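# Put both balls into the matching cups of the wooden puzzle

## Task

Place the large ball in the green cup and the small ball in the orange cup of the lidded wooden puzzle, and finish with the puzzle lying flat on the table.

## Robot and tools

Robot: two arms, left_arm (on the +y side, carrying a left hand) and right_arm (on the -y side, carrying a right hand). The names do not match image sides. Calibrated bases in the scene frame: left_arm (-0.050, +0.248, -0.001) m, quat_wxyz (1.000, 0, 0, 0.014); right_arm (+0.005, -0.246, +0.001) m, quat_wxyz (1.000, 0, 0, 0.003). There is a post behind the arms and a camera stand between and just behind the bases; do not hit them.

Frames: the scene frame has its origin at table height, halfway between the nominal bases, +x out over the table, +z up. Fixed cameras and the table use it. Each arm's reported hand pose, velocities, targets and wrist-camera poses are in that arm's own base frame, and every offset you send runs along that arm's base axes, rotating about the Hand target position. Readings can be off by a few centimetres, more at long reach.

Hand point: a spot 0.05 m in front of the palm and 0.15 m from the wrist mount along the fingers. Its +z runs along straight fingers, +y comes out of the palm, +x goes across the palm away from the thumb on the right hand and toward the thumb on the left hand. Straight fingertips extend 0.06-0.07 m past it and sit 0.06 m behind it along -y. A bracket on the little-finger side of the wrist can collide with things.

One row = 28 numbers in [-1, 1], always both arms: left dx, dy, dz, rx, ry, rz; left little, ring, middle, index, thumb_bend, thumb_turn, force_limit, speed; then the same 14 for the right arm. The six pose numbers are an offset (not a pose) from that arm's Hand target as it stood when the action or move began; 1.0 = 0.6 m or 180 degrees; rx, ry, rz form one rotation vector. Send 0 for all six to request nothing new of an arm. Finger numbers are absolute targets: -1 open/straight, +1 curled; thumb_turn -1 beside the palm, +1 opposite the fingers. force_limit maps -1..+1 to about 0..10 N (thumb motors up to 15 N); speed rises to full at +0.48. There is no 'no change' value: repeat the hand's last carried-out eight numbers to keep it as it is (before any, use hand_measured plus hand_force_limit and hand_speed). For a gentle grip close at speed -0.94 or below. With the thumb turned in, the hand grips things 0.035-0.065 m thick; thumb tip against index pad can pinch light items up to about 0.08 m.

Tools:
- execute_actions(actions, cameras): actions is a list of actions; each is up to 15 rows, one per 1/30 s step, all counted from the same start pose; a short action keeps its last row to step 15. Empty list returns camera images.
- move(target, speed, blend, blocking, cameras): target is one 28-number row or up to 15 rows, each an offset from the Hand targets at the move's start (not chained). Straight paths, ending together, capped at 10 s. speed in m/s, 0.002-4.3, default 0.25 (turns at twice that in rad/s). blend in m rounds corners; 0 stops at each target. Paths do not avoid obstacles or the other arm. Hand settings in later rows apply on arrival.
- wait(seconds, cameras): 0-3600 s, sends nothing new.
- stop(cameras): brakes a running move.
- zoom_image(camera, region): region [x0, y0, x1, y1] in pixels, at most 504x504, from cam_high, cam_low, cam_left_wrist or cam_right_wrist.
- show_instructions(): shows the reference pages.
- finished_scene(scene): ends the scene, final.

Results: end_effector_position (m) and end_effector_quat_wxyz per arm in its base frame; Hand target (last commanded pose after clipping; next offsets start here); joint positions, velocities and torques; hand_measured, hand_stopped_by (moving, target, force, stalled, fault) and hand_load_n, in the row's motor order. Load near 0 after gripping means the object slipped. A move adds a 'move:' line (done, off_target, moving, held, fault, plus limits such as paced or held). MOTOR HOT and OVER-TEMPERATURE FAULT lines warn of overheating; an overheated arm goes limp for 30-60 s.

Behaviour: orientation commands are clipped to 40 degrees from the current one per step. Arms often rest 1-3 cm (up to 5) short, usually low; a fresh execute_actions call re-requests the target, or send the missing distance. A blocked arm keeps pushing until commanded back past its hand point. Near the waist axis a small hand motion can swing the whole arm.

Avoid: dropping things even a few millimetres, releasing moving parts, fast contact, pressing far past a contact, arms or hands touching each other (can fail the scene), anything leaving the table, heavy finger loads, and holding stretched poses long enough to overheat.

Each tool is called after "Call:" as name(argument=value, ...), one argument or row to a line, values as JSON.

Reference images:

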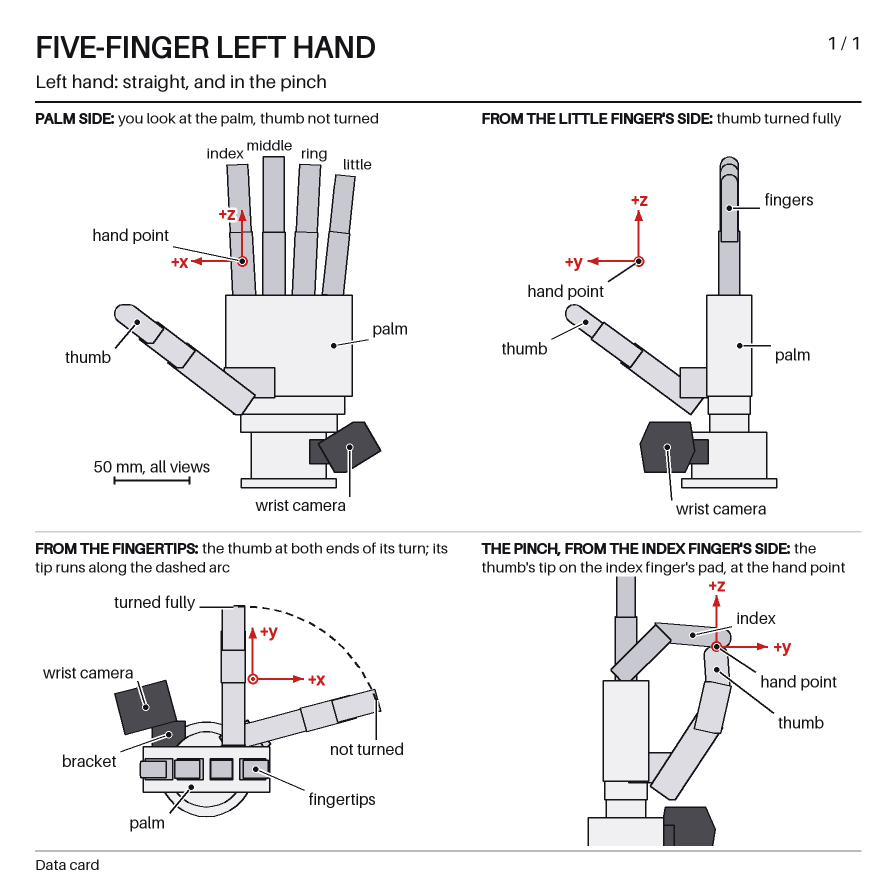

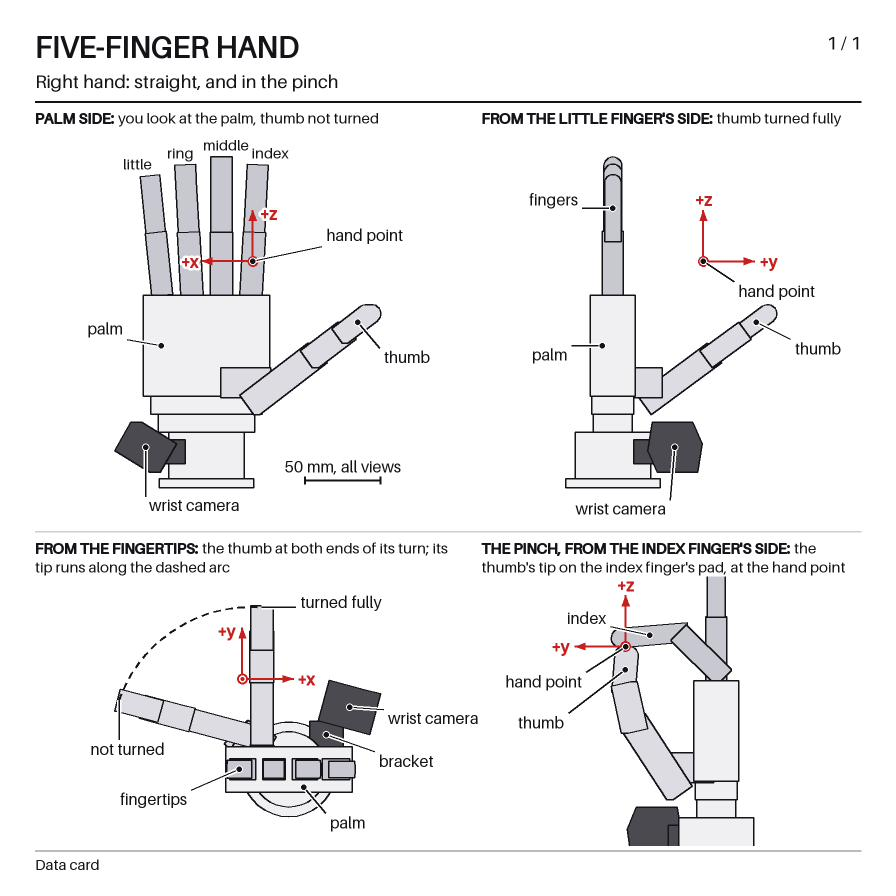

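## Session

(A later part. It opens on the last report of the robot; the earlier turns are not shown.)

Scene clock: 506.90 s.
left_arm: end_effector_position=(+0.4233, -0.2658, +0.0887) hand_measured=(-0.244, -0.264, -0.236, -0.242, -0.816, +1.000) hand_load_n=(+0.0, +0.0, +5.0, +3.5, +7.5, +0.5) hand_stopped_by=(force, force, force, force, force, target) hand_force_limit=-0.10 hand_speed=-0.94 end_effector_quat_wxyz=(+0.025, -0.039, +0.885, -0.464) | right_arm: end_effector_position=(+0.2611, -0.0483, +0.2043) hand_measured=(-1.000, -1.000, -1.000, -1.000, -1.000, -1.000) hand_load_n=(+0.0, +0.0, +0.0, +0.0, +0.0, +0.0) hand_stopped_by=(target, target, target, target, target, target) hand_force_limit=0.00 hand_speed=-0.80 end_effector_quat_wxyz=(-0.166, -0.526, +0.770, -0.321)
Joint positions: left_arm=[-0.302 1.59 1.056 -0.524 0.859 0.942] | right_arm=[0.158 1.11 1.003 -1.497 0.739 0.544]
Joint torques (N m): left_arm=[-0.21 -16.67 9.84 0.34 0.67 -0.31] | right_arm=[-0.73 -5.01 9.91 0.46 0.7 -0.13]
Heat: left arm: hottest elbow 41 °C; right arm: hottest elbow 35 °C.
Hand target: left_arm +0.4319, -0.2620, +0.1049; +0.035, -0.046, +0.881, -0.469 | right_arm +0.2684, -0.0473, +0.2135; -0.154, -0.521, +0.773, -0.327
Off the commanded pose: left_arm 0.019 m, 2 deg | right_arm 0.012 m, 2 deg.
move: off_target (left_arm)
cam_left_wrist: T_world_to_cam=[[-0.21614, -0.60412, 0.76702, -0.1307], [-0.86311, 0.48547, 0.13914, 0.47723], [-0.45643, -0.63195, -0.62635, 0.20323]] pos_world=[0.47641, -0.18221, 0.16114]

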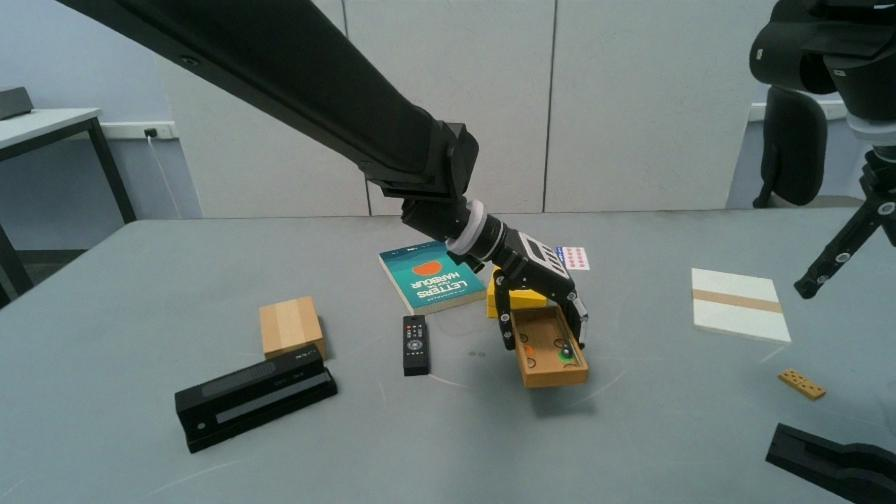

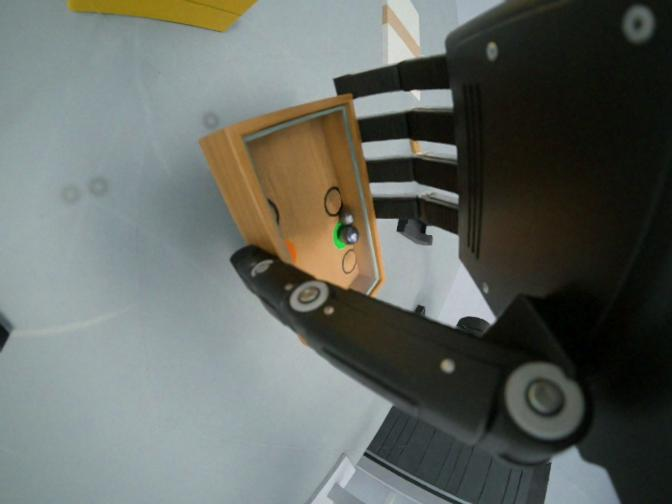

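Call:
move(
  target=[0,0,0,-0.039,0.0063,0,-0.2,-0.2,-0.05,-0.05,-0.4,1,-0.1,-0.94,0,0,0,0,0,0,-1,-1,-1,-1,-1,-1,0,-0.8],
  speed=0.15,
  cameras=["cam_low","cam_left_wrist"],
)

Call:
zoom_image(
  camera="cam_low",
  region=[485, 295, 605, 415],
)

Call:
zoom_image(
  camera="cam_left_wrist",
  region=[190, 80, 400, 310],
)

Scene clock: 517.43 s.
left_arm: end_effector_position=(+0.4269, -0.2651, +0.1014) hand_measured=(-0.244, -0.264, -0.236, -0.242, -0.816, +1.000) hand_load_n=(+0.0, +0.0, +5.0, +3.5, +8.0, +0.5) hand_stopped_by=(force, force, force, force, force, target) hand_force_limit=-0.10 hand_speed=-0.94 end_effector_quat_wxyz=(+0.017, -0.046, +0.854, -0.517) | right_arm: end_effector_position=(+0.2611, -0.0483, +0.2043) hand_measured=(-1.000, -1.000, -1.000, -1.000, -1.000, -1.000) hand_load_n=(+0.0, +0.0, +0.0, +0.0, +0.0, +0.0) hand_stopped_by=(target, target, target, target, target, target) hand_force_limit=0.00 hand_speed=-0.80 end_effector_quat_wxyz=(-0.166, -0.526, +0.770, -0.321)
Joint positions: left_arm=[-0.259 1.59 1.035 -0.442 0.985 0.89] | right_arm=[0.158 1.11 1.003 -1.497 0.739 0.544]
Joint torques (N m): left_arm=[-0.56 -15.27 8.08 1.61 0.71 -0.31] | right_arm=[-0.73 -5.01 9.89 0.46 0.7 -0.14]
Heat: left arm: hottest elbow 41 °C; right arm: hottest elbow 35 °C.
Hand target: left_arm +0.4319, -0.2620, +0.1049; +0.023, -0.053, +0.851, -0.522 | right_arm +0.2684, -0.0473, +0.2135; -0.154, -0.521, +0.773, -0.327
Off the commanded pose: left_arm 0.007 m, 1 deg | right_arm 0.012 m, 2 deg.
move: done
cam_left_wrist: T_world_to_cam=[[-0.19987, -0.50559, 0.8393, -0.12743], [-0.86418, 0.49466, 0.09218, 0.48592], [-0.46178, -0.70689, -0.53579, 0.18645]] pos_world=[0.48056, -0.17299, 0.16206]

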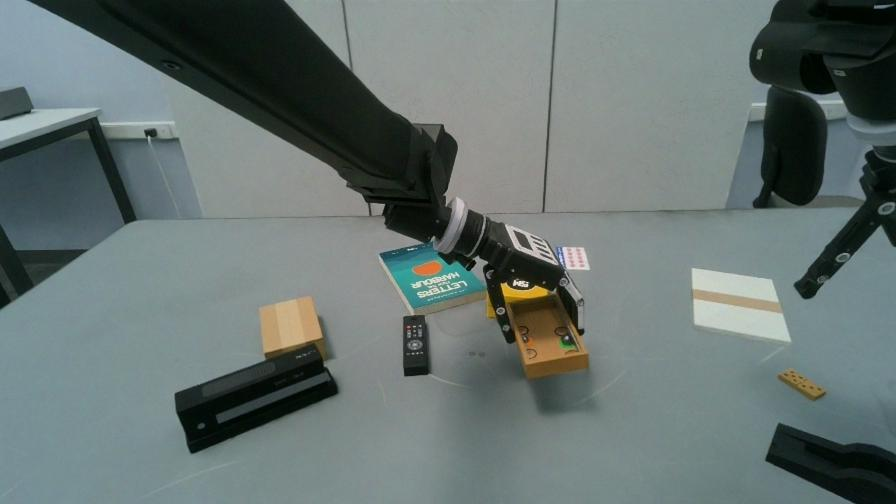

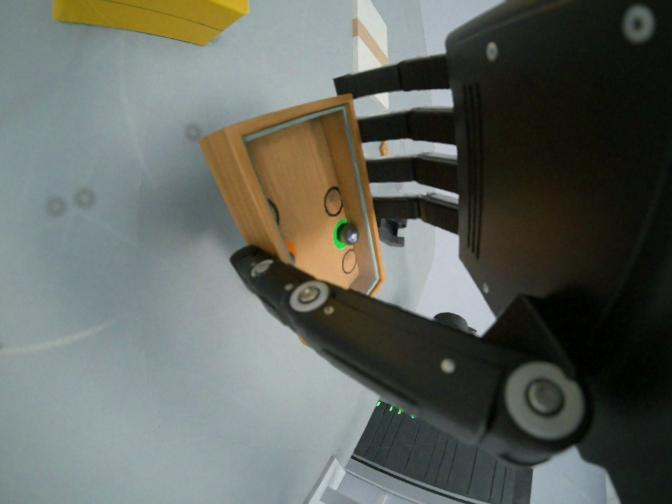

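Scaled by 4.200 from the camera's image (finer frame: 1280x720).

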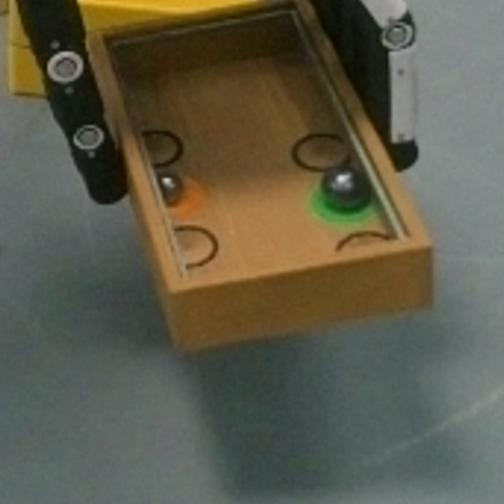

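Scaled by 2.191 from the camera's image (finer frame: 960x720).

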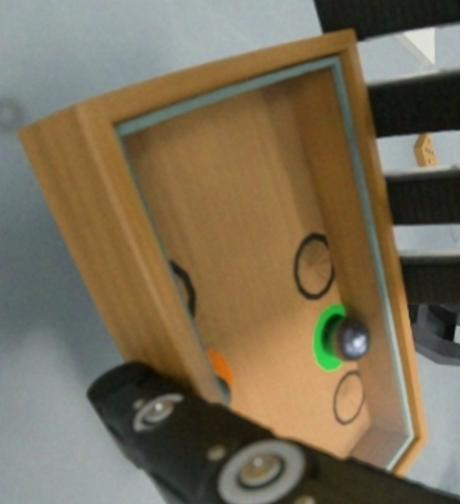

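Call:
move(
  target=[0,0,0,0.0385,0.0025,0.002,-0.2,-0.2,-0.05,-0.05,-0.4,1,-0.1,-0.94,0,0,0,0,0,0,-1,-1,-1,-1,-1,-1,0,-0.8],
  speed=0.05,
  cameras=["cam_low","cam_left_wrist"],
)

Call:
zoom_image(
  camera="cam_low",
  region=[485, 295, 605, 415],
)

Scene clock: 527.40 s.
left_arm: end_effector_position=(+0.4160, -0.2510, +0.0821) hand_measured=(-0.244, -0.264, -0.236, -0.242, -0.816, +1.000) hand_load_n=(+0.0, +0.0, +5.0, +3.0, +8.0, +0.5) hand_stopped_by=(force, force, force, force, force, target) hand_force_limit=-0.10 hand_speed=-0.94 end_effector_quat_wxyz=(+0.005, -0.079, +0.884, -0.462) | right_arm: end_effector_position=(+0.2611, -0.0483, +0.2043) hand_measured=(-1.000, -1.000, -1.000, -1.000, -1.000, -1.000) hand_load_n=(+0.0, +0.0, +0.0, +0.0, +0.0, +0.0) hand_stopped_by=(target, target, target, target, target, target) hand_force_limit=0.00 hand_speed=-0.80 end_effector_quat_wxyz=(-0.166, -0.526, +0.770, -0.321)
Joint positions: left_arm=[-0.27 1.59 1.035 -0.54 0.869 0.898] | right_arm=[0.158 1.11 1.003 -1.497 0.739 0.544]
Joint torques (N m): left_arm=[-2.73 -15.91 12.25 0.29 0.52 -0.02] | right_arm=[-0.62 -5.07 9.94 0.46 0.7 -0.13]
Heat: left arm: hottest elbow 40 °C; right arm: hottest elbow 35 °C.
Hand target: left_arm +0.4319, -0.2620, +0.1049; +0.025, -0.056, +0.881, -0.469 | right_arm +0.2684, -0.0473, +0.2135; -0.154, -0.521, +0.773, -0.327
Off the commanded pose: left_arm 0.030 m, 4 deg | right_arm 0.012 m, 2 deg.
move: off_target (left_arm)
cam_left_wrist: T_world_to_cam=[[-0.12636, -0.61234, 0.78043, -0.15882], [-0.87482, 0.43971, 0.20336, 0.45283], [-0.46769, -0.65704, -0.59125, 0.20049]] pos_world=[0.46985, -0.16464, 0.1504]

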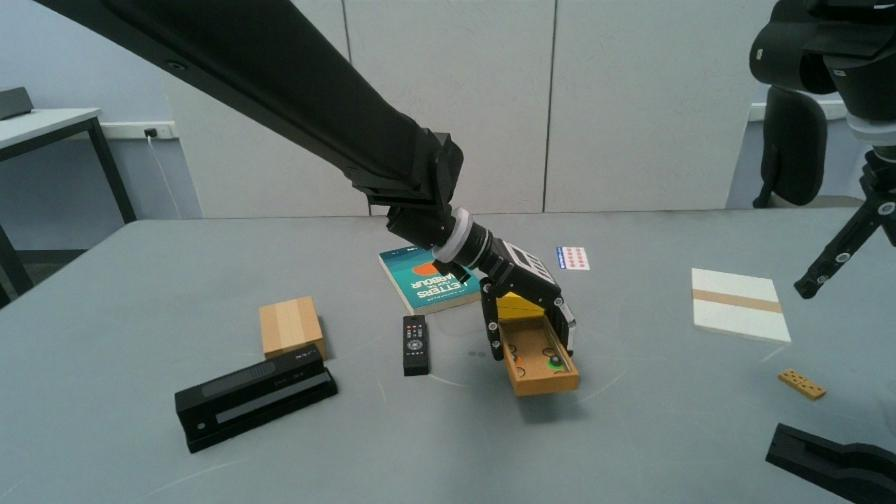

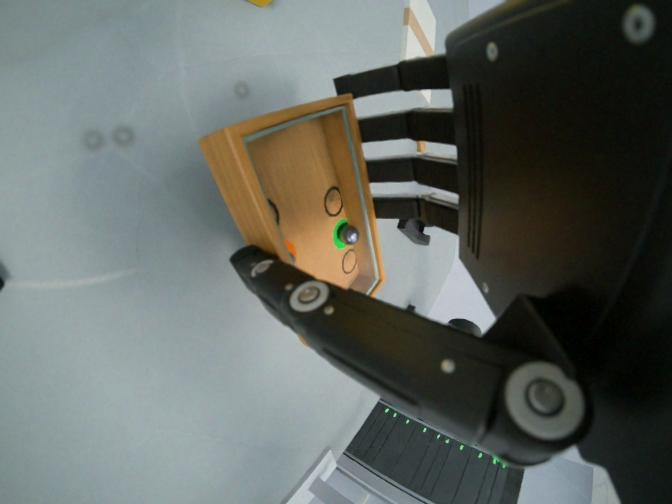

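Scaled by 4.200 from the camera's image (finer frame: 1280x720).

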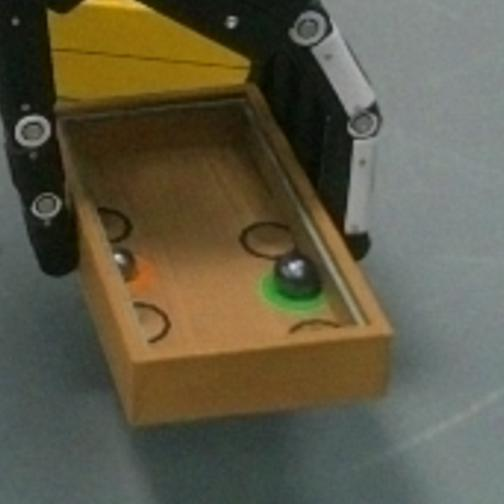

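Call:
zoom_image(
  camera="cam_low",
  region=[500, 335, 550, 385],
)

Scaled by 10.080 from the camera's image (finer frame: 1280x720).

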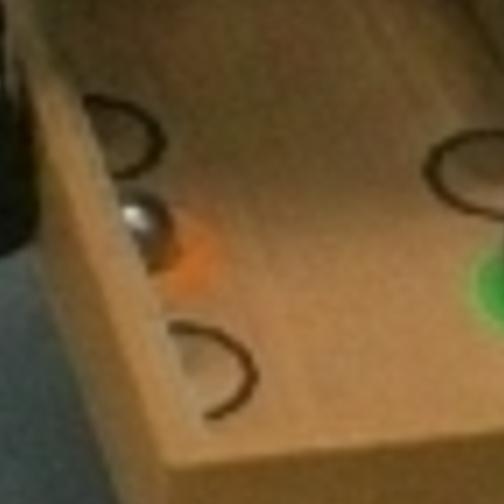

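Call:
move(
  target=[0,0,-0.04,0.0,-0.015,-0.006,-0.2,-0.2,-0.05,-0.05,-0.4,1,-0.1,-0.94,0,0,0,0,0,0,-1,-1,-1,-1,-1,-1,0,-0.8],
  speed=0.04,
  cameras=["cam_low"],
)

Call:
zoom_image(
  camera="cam_low",
  region=[485, 315, 605, 435],
)

Scene clock: 540.27 s.
left_arm: end_effector_position=(+0.4304, -0.2543, +0.0831) hand_measured=(-0.244, -0.264, -0.236, -0.242, -0.816, +1.000) hand_load_n=(+0.0, +0.0, +5.0, +3.5, +8.0, +0.5) hand_stopped_by=(force, force, force, force, force, target) hand_force_limit=-0.10 hand_speed=-0.94 end_effector_quat_wxyz=(+0.036, -0.052, +0.881, -0.469) | right_arm: end_effector_position=(+0.2611, -0.0483, +0.2043) hand_measured=(-1.000, -1.000, -1.000, -1.000, -1.000, -1.000) hand_load_n=(+0.0, +0.0, +0.0, +0.0, +0.0, +0.0) hand_stopped_by=(target, target, target, target, target, target) hand_force_limit=0.00 hand_speed=-0.80 end_effector_quat_wxyz=(-0.166, -0.526, +0.770, -0.321)
Joint positions: left_arm=[-0.273 1.592 1.035 -0.48 0.865 0.929] | right_arm=[0.158 1.11 1.003 -1.497 0.739 0.544]
Joint torques (N m): left_arm=[-2.78 -14.21 8.35 1.61 0.5 0.01] | right_arm=[-0.67 -5.01 9.92 0.44 0.69 -0.14]
Heat: left arm: hottest elbow 41 °C; right arm: hottest elbow 35 °C.
Hand target: left_arm +0.4319, -0.2618, +0.0808; +0.041, -0.037, +0.881, -0.470 | right_arm +0.2684, -0.0473, +0.2135; -0.154, -0.521, +0.773, -0.327
Off the commanded pose: left_arm 0.008 m, 2 deg | right_arm 0.012 m, 2 deg.
move: done

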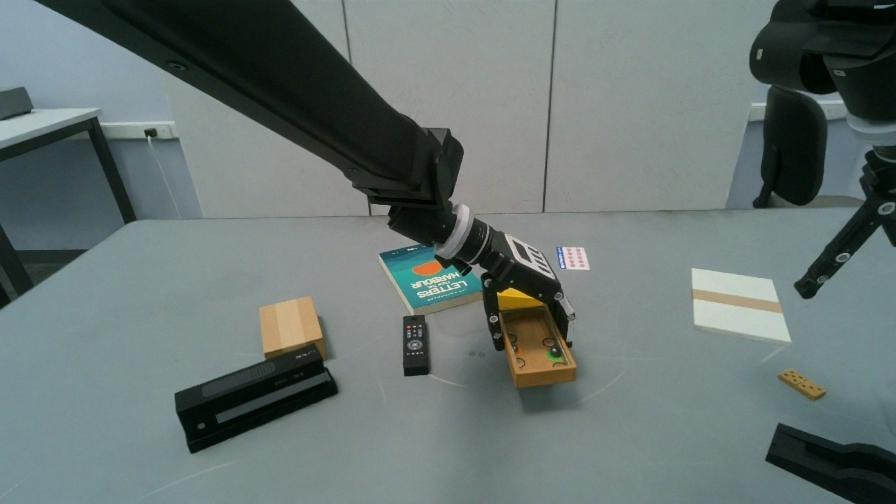

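Scaled by 4.200 from the camera's image (finer frame: 1280x720).

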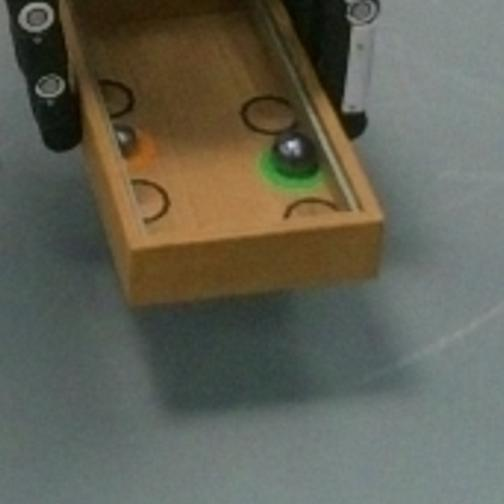

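Call:
move(
  target=[0,0,-0.058,0.003,0.004,0.0,-0.2,-0.2,-0.05,-0.05,-0.4,1,-0.1,-0.94,0,0,0,0,0,0,-1,-1,-1,-1,-1,-1,0,-0.8],
  speed=0.04,
  cameras=["cam_low"],
)

Call:
zoom_image(
  camera="cam_low",
  region=[475, 315, 595, 435],
)

Scene clock: 548.10 s.
left_arm: end_effector_position=(+0.4317, -0.2546, +0.0482) hand_measured=(-0.244, -0.264, -0.236, -0.242, -0.816, +1.000) hand_load_n=(-0.5, +0.0, +5.0, +3.0, +8.0, +0.5) hand_stopped_by=(force, force, force, force, force, target) hand_force_limit=-0.10 hand_speed=-0.94 end_effector_quat_wxyz=(+0.031, -0.054, +0.884, -0.464) | right_arm: end_effector_position=(+0.2611, -0.0483, +0.2043) hand_measured=(-1.000, -1.000, -1.000, -1.000, -1.000, -1.000) hand_load_n=(+0.0, -0.5, +0.0, +0.0, +0.0, +0.0) hand_stopped_by=(target, target, target, target, target, target) hand_force_limit=0.00 hand_speed=-0.80 end_effector_quat_wxyz=(-0.166, -0.526, +0.770, -0.321)
Joint positions: left_arm=[-0.275 1.655 1.01 -0.408 0.859 0.932] | right_arm=[0.158 1.11 1.003 -1.497 0.739 0.544]
Joint torques (N m): left_arm=[-2.78 -14.92 7.64 1.59 0.51 0] | right_arm=[-0.73 -5.01 9.92 0.46 0.7 -0.13]
Heat: left arm: hottest elbow 41 °C; right arm: hottest elbow 35 °C.
Hand target: left_arm +0.4319, -0.2620, +0.0461; +0.036, -0.039, +0.883, -0.466 | right_arm +0.2684, -0.0473, +0.2135; -0.154, -0.521, +0.773, -0.327
Off the commanded pose: left_arm 0.008 m, 2 deg | right_arm 0.012 m, 2 deg.
move: done

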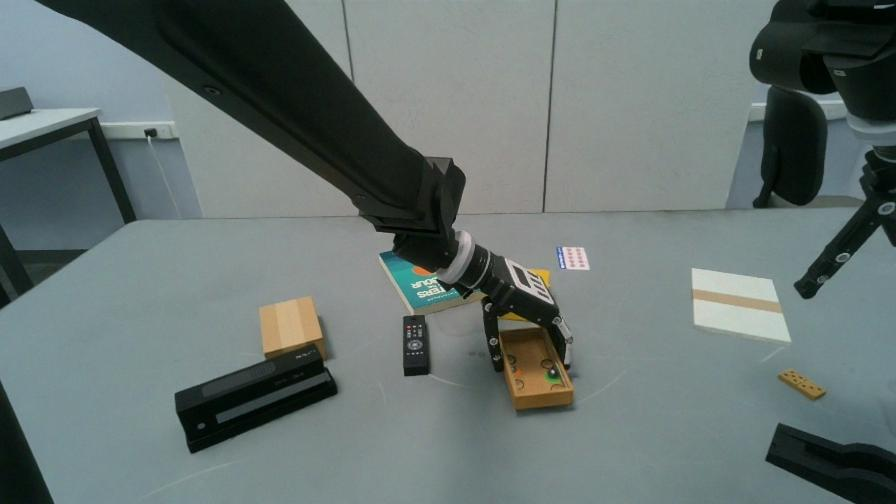

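Scaled by 4.200 from the camera's image (finer frame: 1280x720).

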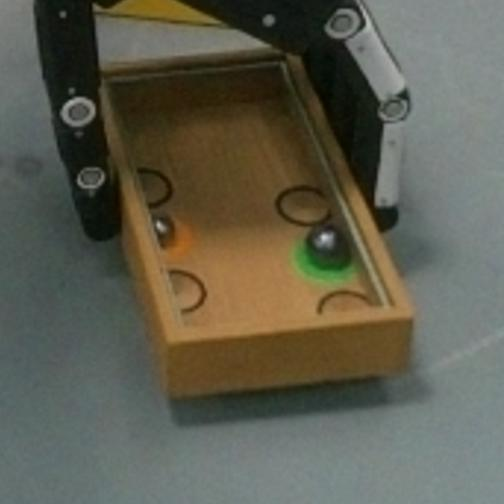

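Call:
move(
  target=[0,0,-0.019,0.0,0.0028,0.0,-0.2,-0.2,-0.05,-0.05,-0.4,1,-0.1,-0.94,0,0,0,0,0,0,-1,-1,-1,-1,-1,-1,0,-0.8],
  speed=0.03,
  cameras=["cam_low"],
)

Call:
zoom_image(
  camera="cam_low",
  region=[475, 315, 595, 435],
)

Scene clock: 554.73 s.
left_arm: end_effector_position=(+0.4316, -0.2546, +0.0361) hand_measured=(-0.244, -0.264, -0.236, -0.242, -0.816, +1.000) hand_load_n=(+0.0, +0.0, +4.5, +3.5, +7.5, +0.5) hand_stopped_by=(force, force, force, force, force, target) hand_force_limit=-0.10 hand_speed=-0.94 end_effector_quat_wxyz=(+0.028, -0.056, +0.884, -0.463) | right_arm: end_effector_position=(+0.2611, -0.0483, +0.2043) hand_measured=(-1.000, -1.000, -1.000, -1.000, -1.000, -1.000) hand_load_n=(+0.0, +0.0, +0.0, +0.0, +0.0, +0.0) hand_stopped_by=(target, target, target, target, target, target) hand_force_limit=0.00 hand_speed=-0.80 end_effector_quat_wxyz=(-0.166, -0.526, +0.770, -0.321)
Joint positions: left_arm=[-0.275 1.679 1.004 -0.386 0.859 0.932] | right_arm=[0.158 1.11 1.003 -1.497 0.739 0.544]
Joint torques (N m): left_arm=[-2.78 -15.15 7.47 1.54 0.62 -0.01] | right_arm=[-0.73 -4.95 9.95 0.46 0.7 -0.13]
Heat: left arm: hottest elbow 40 °C; right arm: hottest elbow 35 °C.
Hand target: left_arm +0.4318, -0.2620, +0.0346; +0.032, -0.041, +0.883, -0.466 | right_arm +0.2684, -0.0473, +0.2135; -0.154, -0.521, +0.773, -0.327
Off the commanded pose: left_arm 0.008 m, 2 deg | right_arm 0.012 m, 2 deg.
move: done

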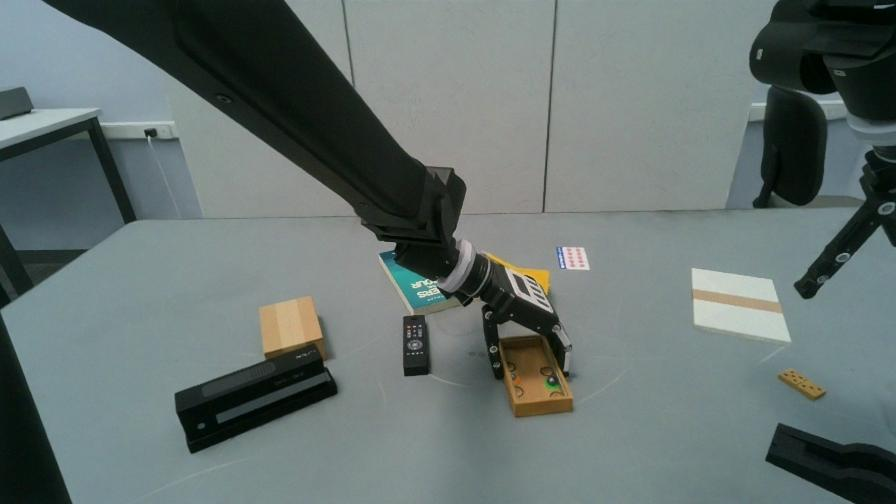

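Scaled by 4.200 from the camera's image (finer frame: 1280x720).

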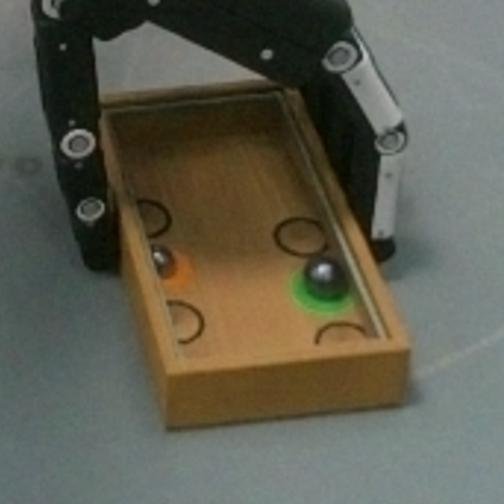

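Call:
move(
  target=[0,0,-0.0085,0.0,0.001,0.0,-0.2,-0.2,-0.05,-0.05,-0.4,1,-0.1,-0.94,0,0,0,0,0,0,-1,-1,-1,-1,-1,-1,0,-0.8],
  speed=0.02,
  cameras=["cam_low"],
)

Call:
zoom_image(
  camera="cam_low",
  region=[475, 315, 595, 435],
)

Scene clock: 561.73 s.
left_arm: end_effector_position=(+0.4330, -0.2552, +0.0345) hand_measured=(-0.244, -0.264, -0.236, -0.242, -0.816, +1.000) hand_load_n=(+0.0, +0.0, +5.0, +3.5, +8.0, +0.5) hand_stopped_by=(force, force, force, force, force, target) hand_force_limit=-0.10 hand_speed=-0.94 end_effector_quat_wxyz=(+0.029, -0.055, +0.884, -0.464) | right_arm: end_effector_position=(+0.2611, -0.0483, +0.2043) hand_measured=(-1.000, -1.000, -1.000, -1.000, -1.000, -1.000) hand_load_n=(+0.0, +0.0, +0.0, +0.0, +0.0, +0.0) hand_stopped_by=(target, target, target, target, target, target) hand_force_limit=0.00 hand_speed=-0.80 end_effector_quat_wxyz=(-0.166, -0.526, +0.770, -0.321)
Joint positions: left_arm=[-0.275 1.684 1.004 -0.377 0.861 0.932] | right_arm=[0.158 1.11 1.003 -1.497 0.739 0.544]
Joint torques (N m): left_arm=[-2.73 -14.74 7.23 1.59 0.6 -0.01] | right_arm=[-0.56 -5.07 9.92 0.44 0.69 -0.14]
Heat: left arm: hottest elbow 40 °C; right arm: hottest elbow 35 °C.
Hand target: left_arm +0.4318, -0.2620, +0.0295; +0.030, -0.042, +0.883, -0.466 | right_arm +0.2684, -0.0473, +0.2135; -0.154, -0.521, +0.773, -0.327
Off the commanded pose: left_arm 0.008 m, 2 deg | right_arm 0.012 m, 2 deg.
move: done

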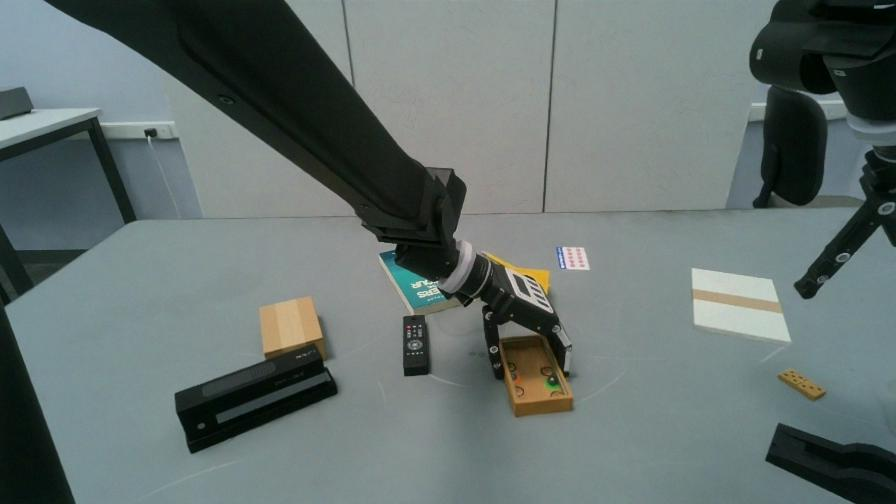

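Scaled by 4.200 from the camera's image (finer frame: 1280x720).

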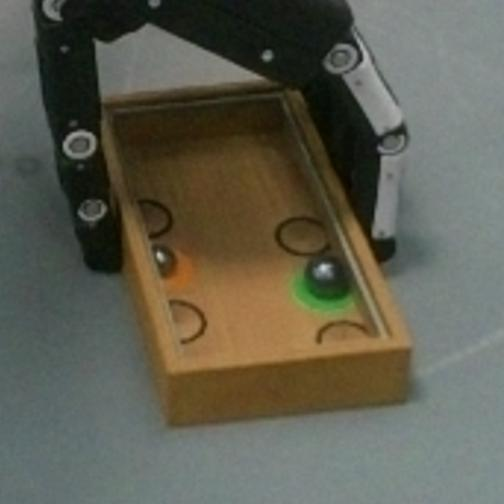

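Call:
move(
  target=[0,0,-0.007,0.0,0.003,0.0,-0.2,-0.2,-0.05,-0.05,-0.4,1,-0.1,-0.94,0,0,0,0,0,0,-1,-1,-1,-1,-1,-1,0,-0.8],
  speed=0.02,
  cameras=["cam_low"],
)

Call:
zoom_image(
  camera="cam_low",
  region=[475, 315, 595, 435],
)

Scene clock: 567.33 s.
left_arm: end_effector_position=(+0.4327, -0.2558, +0.0340) hand_measured=(-0.244, -0.264, -0.236, -0.242, -0.816, +1.000) hand_load_n=(+0.0, +0.0, +5.0, +3.5, +7.5, +0.5) hand_stopped_by=(force, force, force, force, force, target) hand_force_limit=-0.10 hand_speed=-0.94 end_effector_quat_wxyz=(+0.028, -0.055, +0.883, -0.466) | right_arm: end_effector_position=(+0.2611, -0.0483, +0.2043) hand_measured=(-1.000, -1.000, -1.000, -1.000, -1.000, -1.000) hand_load_n=(+0.0, +0.0, +0.0, +0.0, +0.0, -0.5) hand_stopped_by=(target, target, target, target, target, target) hand_force_limit=0.00 hand_speed=-0.80 end_effector_quat_wxyz=(-0.166, -0.526, +0.770, -0.321)
Joint positions: left_arm=[-0.275 1.687 1.004 -0.375 0.866 0.932] | right_arm=[0.158 1.11 1.003 -1.497 0.739 0.544]
Joint torques (N m): left_arm=[-2.61 -13.98 7.39 1.54 0.53 -0.02] | right_arm=[-0.73 -5.13 9.92 0.44 0.69 -0.13]
Heat: left arm: hottest elbow 39 °C; right arm: hottest elbow 35 °C.
Hand target: left_arm +0.4318, -0.2620, +0.0253; +0.026, -0.044, +0.883, -0.466 | right_arm +0.2684, -0.0473, +0.2135; -0.154, -0.521, +0.773, -0.327
Off the commanded pose: left_arm 0.011 m, 1 deg | right_arm 0.012 m, 2 deg.
move: off_target (left_arm)

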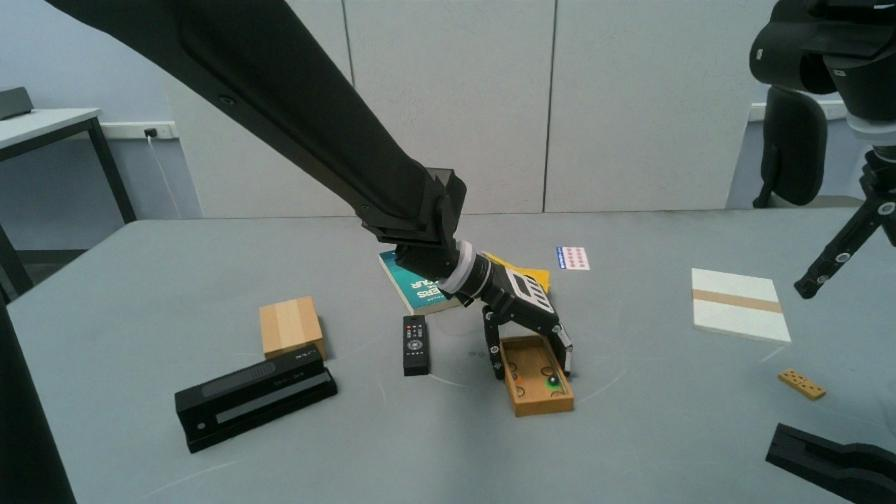

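Scaled by 4.200 from the camera's image (finer frame: 1280x720).

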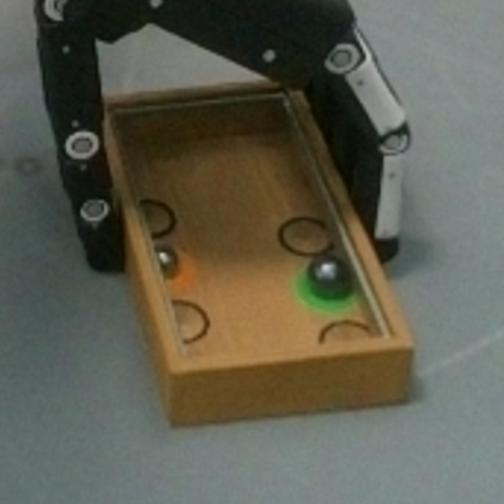

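Call:
move(
  target=[0,0,0,0.0,0.0,0.0,-0.45,-0.45,-0.45,-0.45,-1,1,-0.1,-0.94,0,0,0,0,0,0,-1,-1,-1,-1,-1,-1,0,-0.8],
  speed=0.02,
  cameras=["cam_low","cam_left_wrist"],
)

Call:
zoom_image(
  camera="cam_low",
  region=[475, 315, 595, 435],
)

Call:
zoom_image(
  camera="cam_low",
  region=[500, 355, 570, 425],
)

Scene clock: 577.27 s.
left_arm: end_effector_position=(+0.4326, -0.2571, +0.0331) hand_measured=(-0.450, -0.450, -0.450, -0.450, -1.000, +1.000) hand_load_n=(+0.0, +0.0, +0.0, +0.0, -1.5, -0.5) hand_stopped_by=(target, target, target, target, target, target) hand_force_limit=-0.10 hand_speed=-0.94 end_effector_quat_wxyz=(+0.027, -0.053, +0.882, -0.467) | right_arm: end_effector_position=(+0.2611, -0.0483, +0.2043) hand_measured=(-1.000, -1.000, -1.000, -1.000, -1.000, -1.000) hand_load_n=(+0.5, +0.0, +0.0, +0.0, +0.0, +0.0) hand_stopped_by=(target, target, target, target, target, target) hand_force_limit=0.00 hand_speed=-0.80 end_effector_quat_wxyz=(-0.166, -0.526, +0.770, -0.321)
Joint positions: left_arm=[-0.276 1.69 1.004 -0.371 0.869 0.932] | right_arm=[0.158 1.11 1.003 -1.497 0.739 0.544]
Joint torques (N m): left_arm=[-2.49 -14.27 7.39 1.36 0.4 -0.02] | right_arm=[-0.79 -5.01 9.95 0.44 0.69 -0.14]
Heat: left arm: hottest elbow 38 °C; right arm: hottest elbow 35 °C.
Hand target: left_arm +0.4319, -0.2619, +0.0253; +0.026, -0.044, +0.883, -0.466 | right_arm +0.2684, -0.0473, +0.2135; -0.154, -0.521, +0.773, -0.327
Off the commanded pose: left_arm 0.009 m, 1 deg | right_arm 0.012 m, 2 deg.
move: done
cam_left_wrist: T_world_to_cam=[[-0.19178, -0.60272, 0.77456, -0.09122], [-0.87471, 0.46288, 0.14362, 0.48783], [-0.44509, -0.64997, -0.61598, 0.16816]] pos_world=[0.48407, -0.17149, 0.10418]

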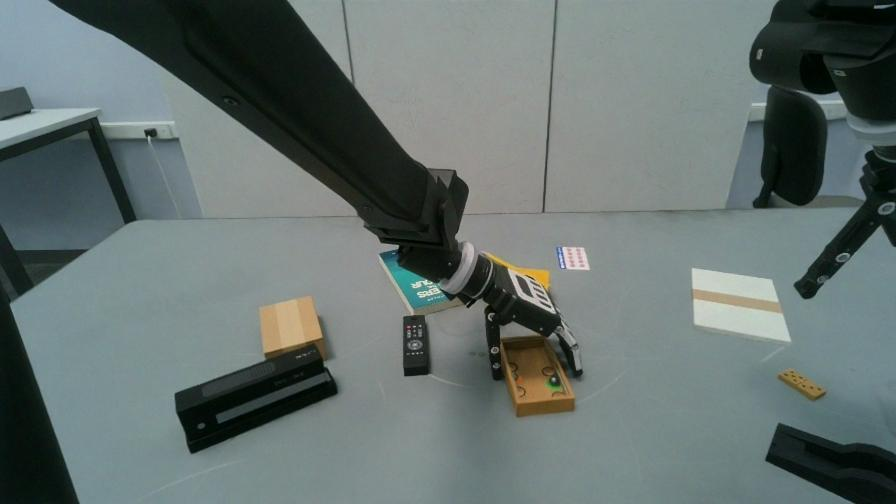

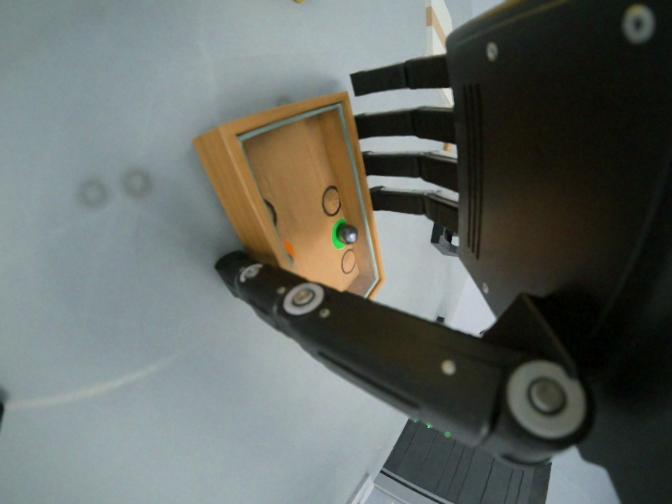

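Scaled by 4.200 from the camera's image (finer frame: 1280x720).

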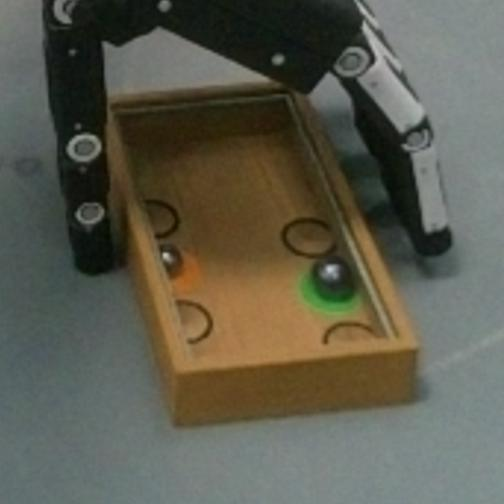

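Scaled by 7.200 from the camera's image (finer frame: 1280x720).

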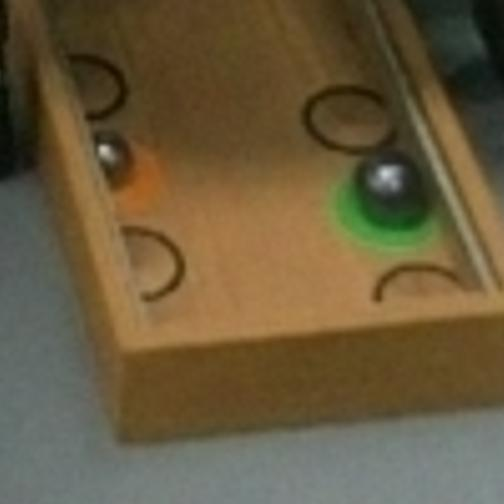

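Call:
move(
  target=[0,0.015,0.005,0.0,0.0,0.0,-0.7,-0.7,-0.7,-0.7,-1,1,-0.1,-0.8,0,0,0,0,0,0,-1,-1,-1,-1,-1,-1,0,-0.8],
  speed=0.03,
  cameras=["cam_low","cam_left_wrist"],
)

Call:
zoom_image(
  camera="cam_low",
  region=[475, 315, 595, 435],
)

Scene clock: 592.43 s.
left_arm: end_effector_position=(+0.4329, -0.2575, +0.0334) hand_measured=(-0.700, -0.700, -0.700, -0.700, -1.000, +1.000) hand_load_n=(+0.0, +0.0, +0.0, +0.0, +0.0, +0.0) hand_stopped_by=(target, target, target, target, target, target) hand_force_limit=-0.10 hand_speed=-0.80 end_effector_quat_wxyz=(+0.029, -0.045, +0.881, -0.469) | right_arm: end_effector_position=(+0.2611, -0.0483, +0.2043) hand_measured=(-1.000, -1.000, -1.000, -1.000, -1.000, -1.000) hand_load_n=(+0.0, +0.0, +0.0, +0.5, +0.0, +0.0) hand_stopped_by=(target, target, target, target, target, target) hand_force_limit=0.00 hand_speed=-0.80 end_effector_quat_wxyz=(-0.166, -0.526, +0.770, -0.321)
Joint positions: left_arm=[-0.276 1.69 1.004 -0.371 0.875 0.948] | right_arm=[0.158 1.11 1.003 -1.497 0.739 0.544]
Joint torques (N m): left_arm=[-0.97 -15.09 7.35 0.23 0.5 0.05] | right_arm=[-0.73 -5.13 9.94 0.43 0.69 -0.14]
Heat: left arm: hottest elbow 38 °C; right arm: hottest elbow 35 °C.
Hand target: left_arm +0.4319, -0.2529, +0.0283; +0.026, -0.044, +0.883, -0.466 | right_arm +0.2684, -0.0473, +0.2135; -0.154, -0.521, +0.773, -0.327
Off the commanded pose: left_arm 0.007 m, 1 deg | right_arm 0.012 m, 2 deg.
move: done
cam_left_wrist: T_world_to_cam=[[-0.20848, -0.5973, 0.77445, -0.08306], [-0.87055, 0.47421, 0.13139, 0.48977], [-0.44573, -0.64681, -0.61884, 0.16939]] pos_world=[0.48456, -0.17231, 0.1048]

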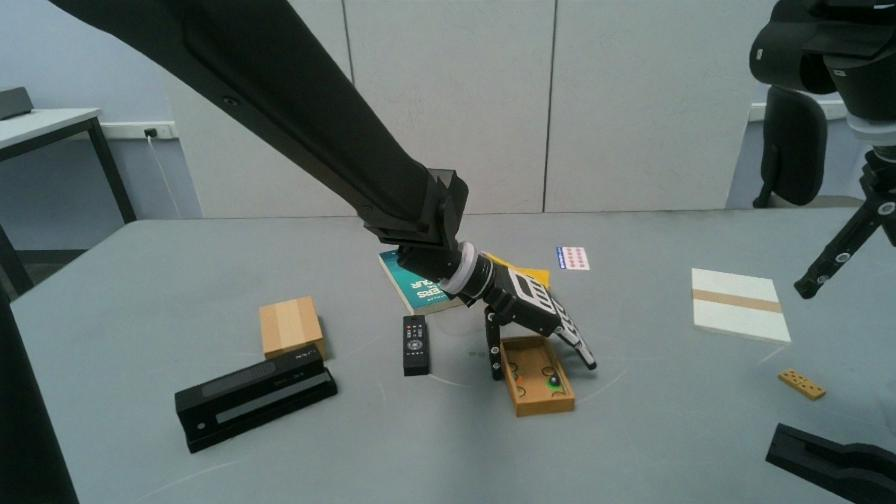

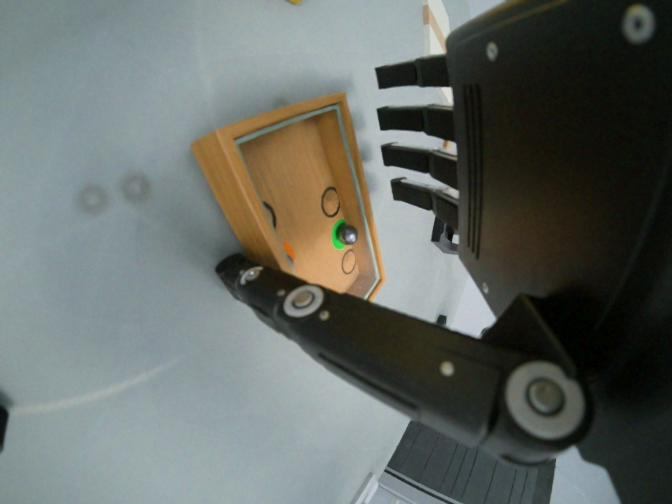

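Scaled by 4.200 from the camera's image (finer frame: 1280x720).

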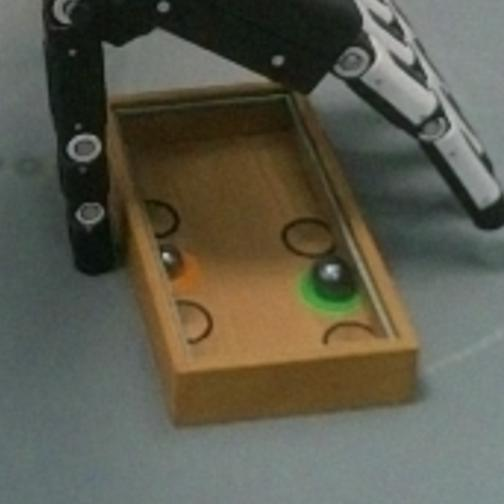

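Call:
move(
  target=[0,0.025,0.0,0.0,0.0,0.0,-0.7,-0.7,-0.7,-0.7,-1,1,-0.1,-0.8,0,0,0,0,0,0,-1,-1,-1,-1,-1,-1,0,-0.8],
  speed=0.04,
  cameras=["cam_low"],
)

Call:
zoom_image(
  camera="cam_low",
  region=[475, 315, 595, 435],
)

Scene clock: 599.33 s.
left_arm: end_effector_position=(+0.4305, -0.2490, +0.0328) hand_measured=(-0.700, -0.700, -0.700, -0.700, -0.998, +1.000) hand_load_n=(+0.0, +0.0, +0.0, +0.0, -2.0, +0.0) hand_stopped_by=(target, target, target, target, target, target) hand_force_limit=-0.10 hand_speed=-0.80 end_effector_quat_wxyz=(+0.024, -0.040, +0.881, -0.471) | right_arm: end_effector_position=(+0.2611, -0.0483, +0.2043) hand_measured=(-1.000, -1.000, -1.000, -1.000, -1.000, -1.000) hand_load_n=(+0.0, +0.0, +0.0, +0.0, -0.5, +0.0) hand_stopped_by=(target, target, target, target, target, target) hand_force_limit=0.00 hand_speed=-0.80 end_effector_quat_wxyz=(-0.166, -0.526, +0.770, -0.321)
Joint positions: left_arm=[-0.257 1.69 1.004 -0.405 0.895 0.988] | right_arm=[0.158 1.11 1.003 -1.497 0.739 0.544]
Joint torques (N m): left_arm=[0.09 -15.56 6.99 0.13 0.3 0.1] | right_arm=[-0.67 -5.01 9.92 0.43 0.69 -0.13]
Heat: left arm: hottest elbow 38 °C; right arm: hottest elbow 35 °C.
Hand target: left_arm +0.4319, -0.2379, +0.0283; +0.026, -0.045, +0.883, -0.466 | right_arm +0.2684, -0.0473, +0.2135; -0.154, -0.521, +0.773, -0.327
Off the commanded pose: left_arm 0.012 m, 1 deg | right_arm 0.012 m, 2 deg.
move: off_target (left_arm)

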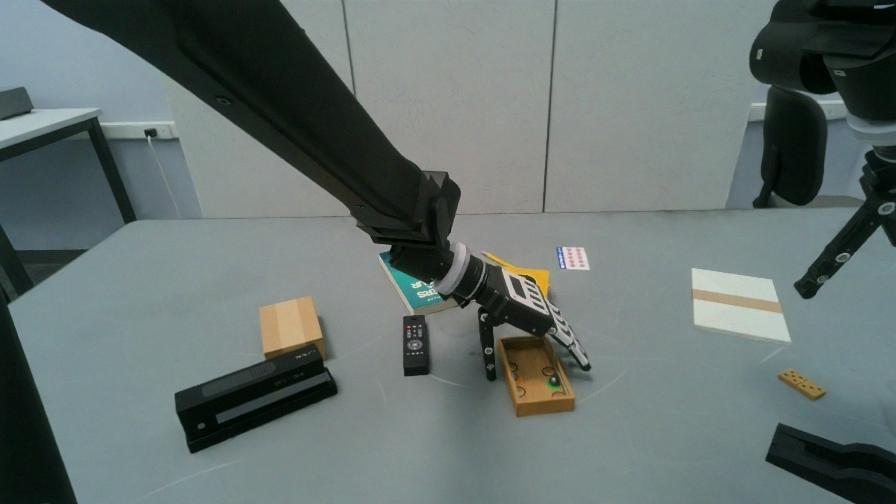

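Scaled by 4.200 from the camera's image (finer frame: 1280x720).

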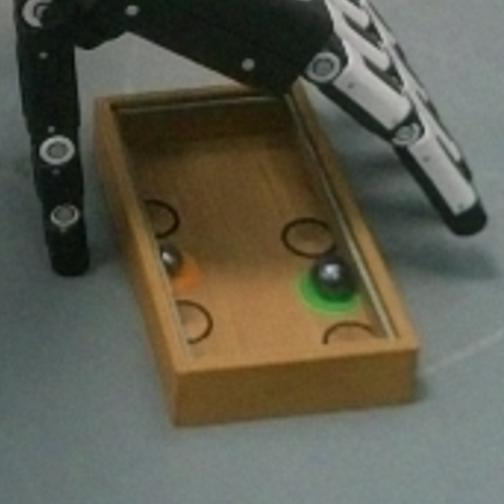

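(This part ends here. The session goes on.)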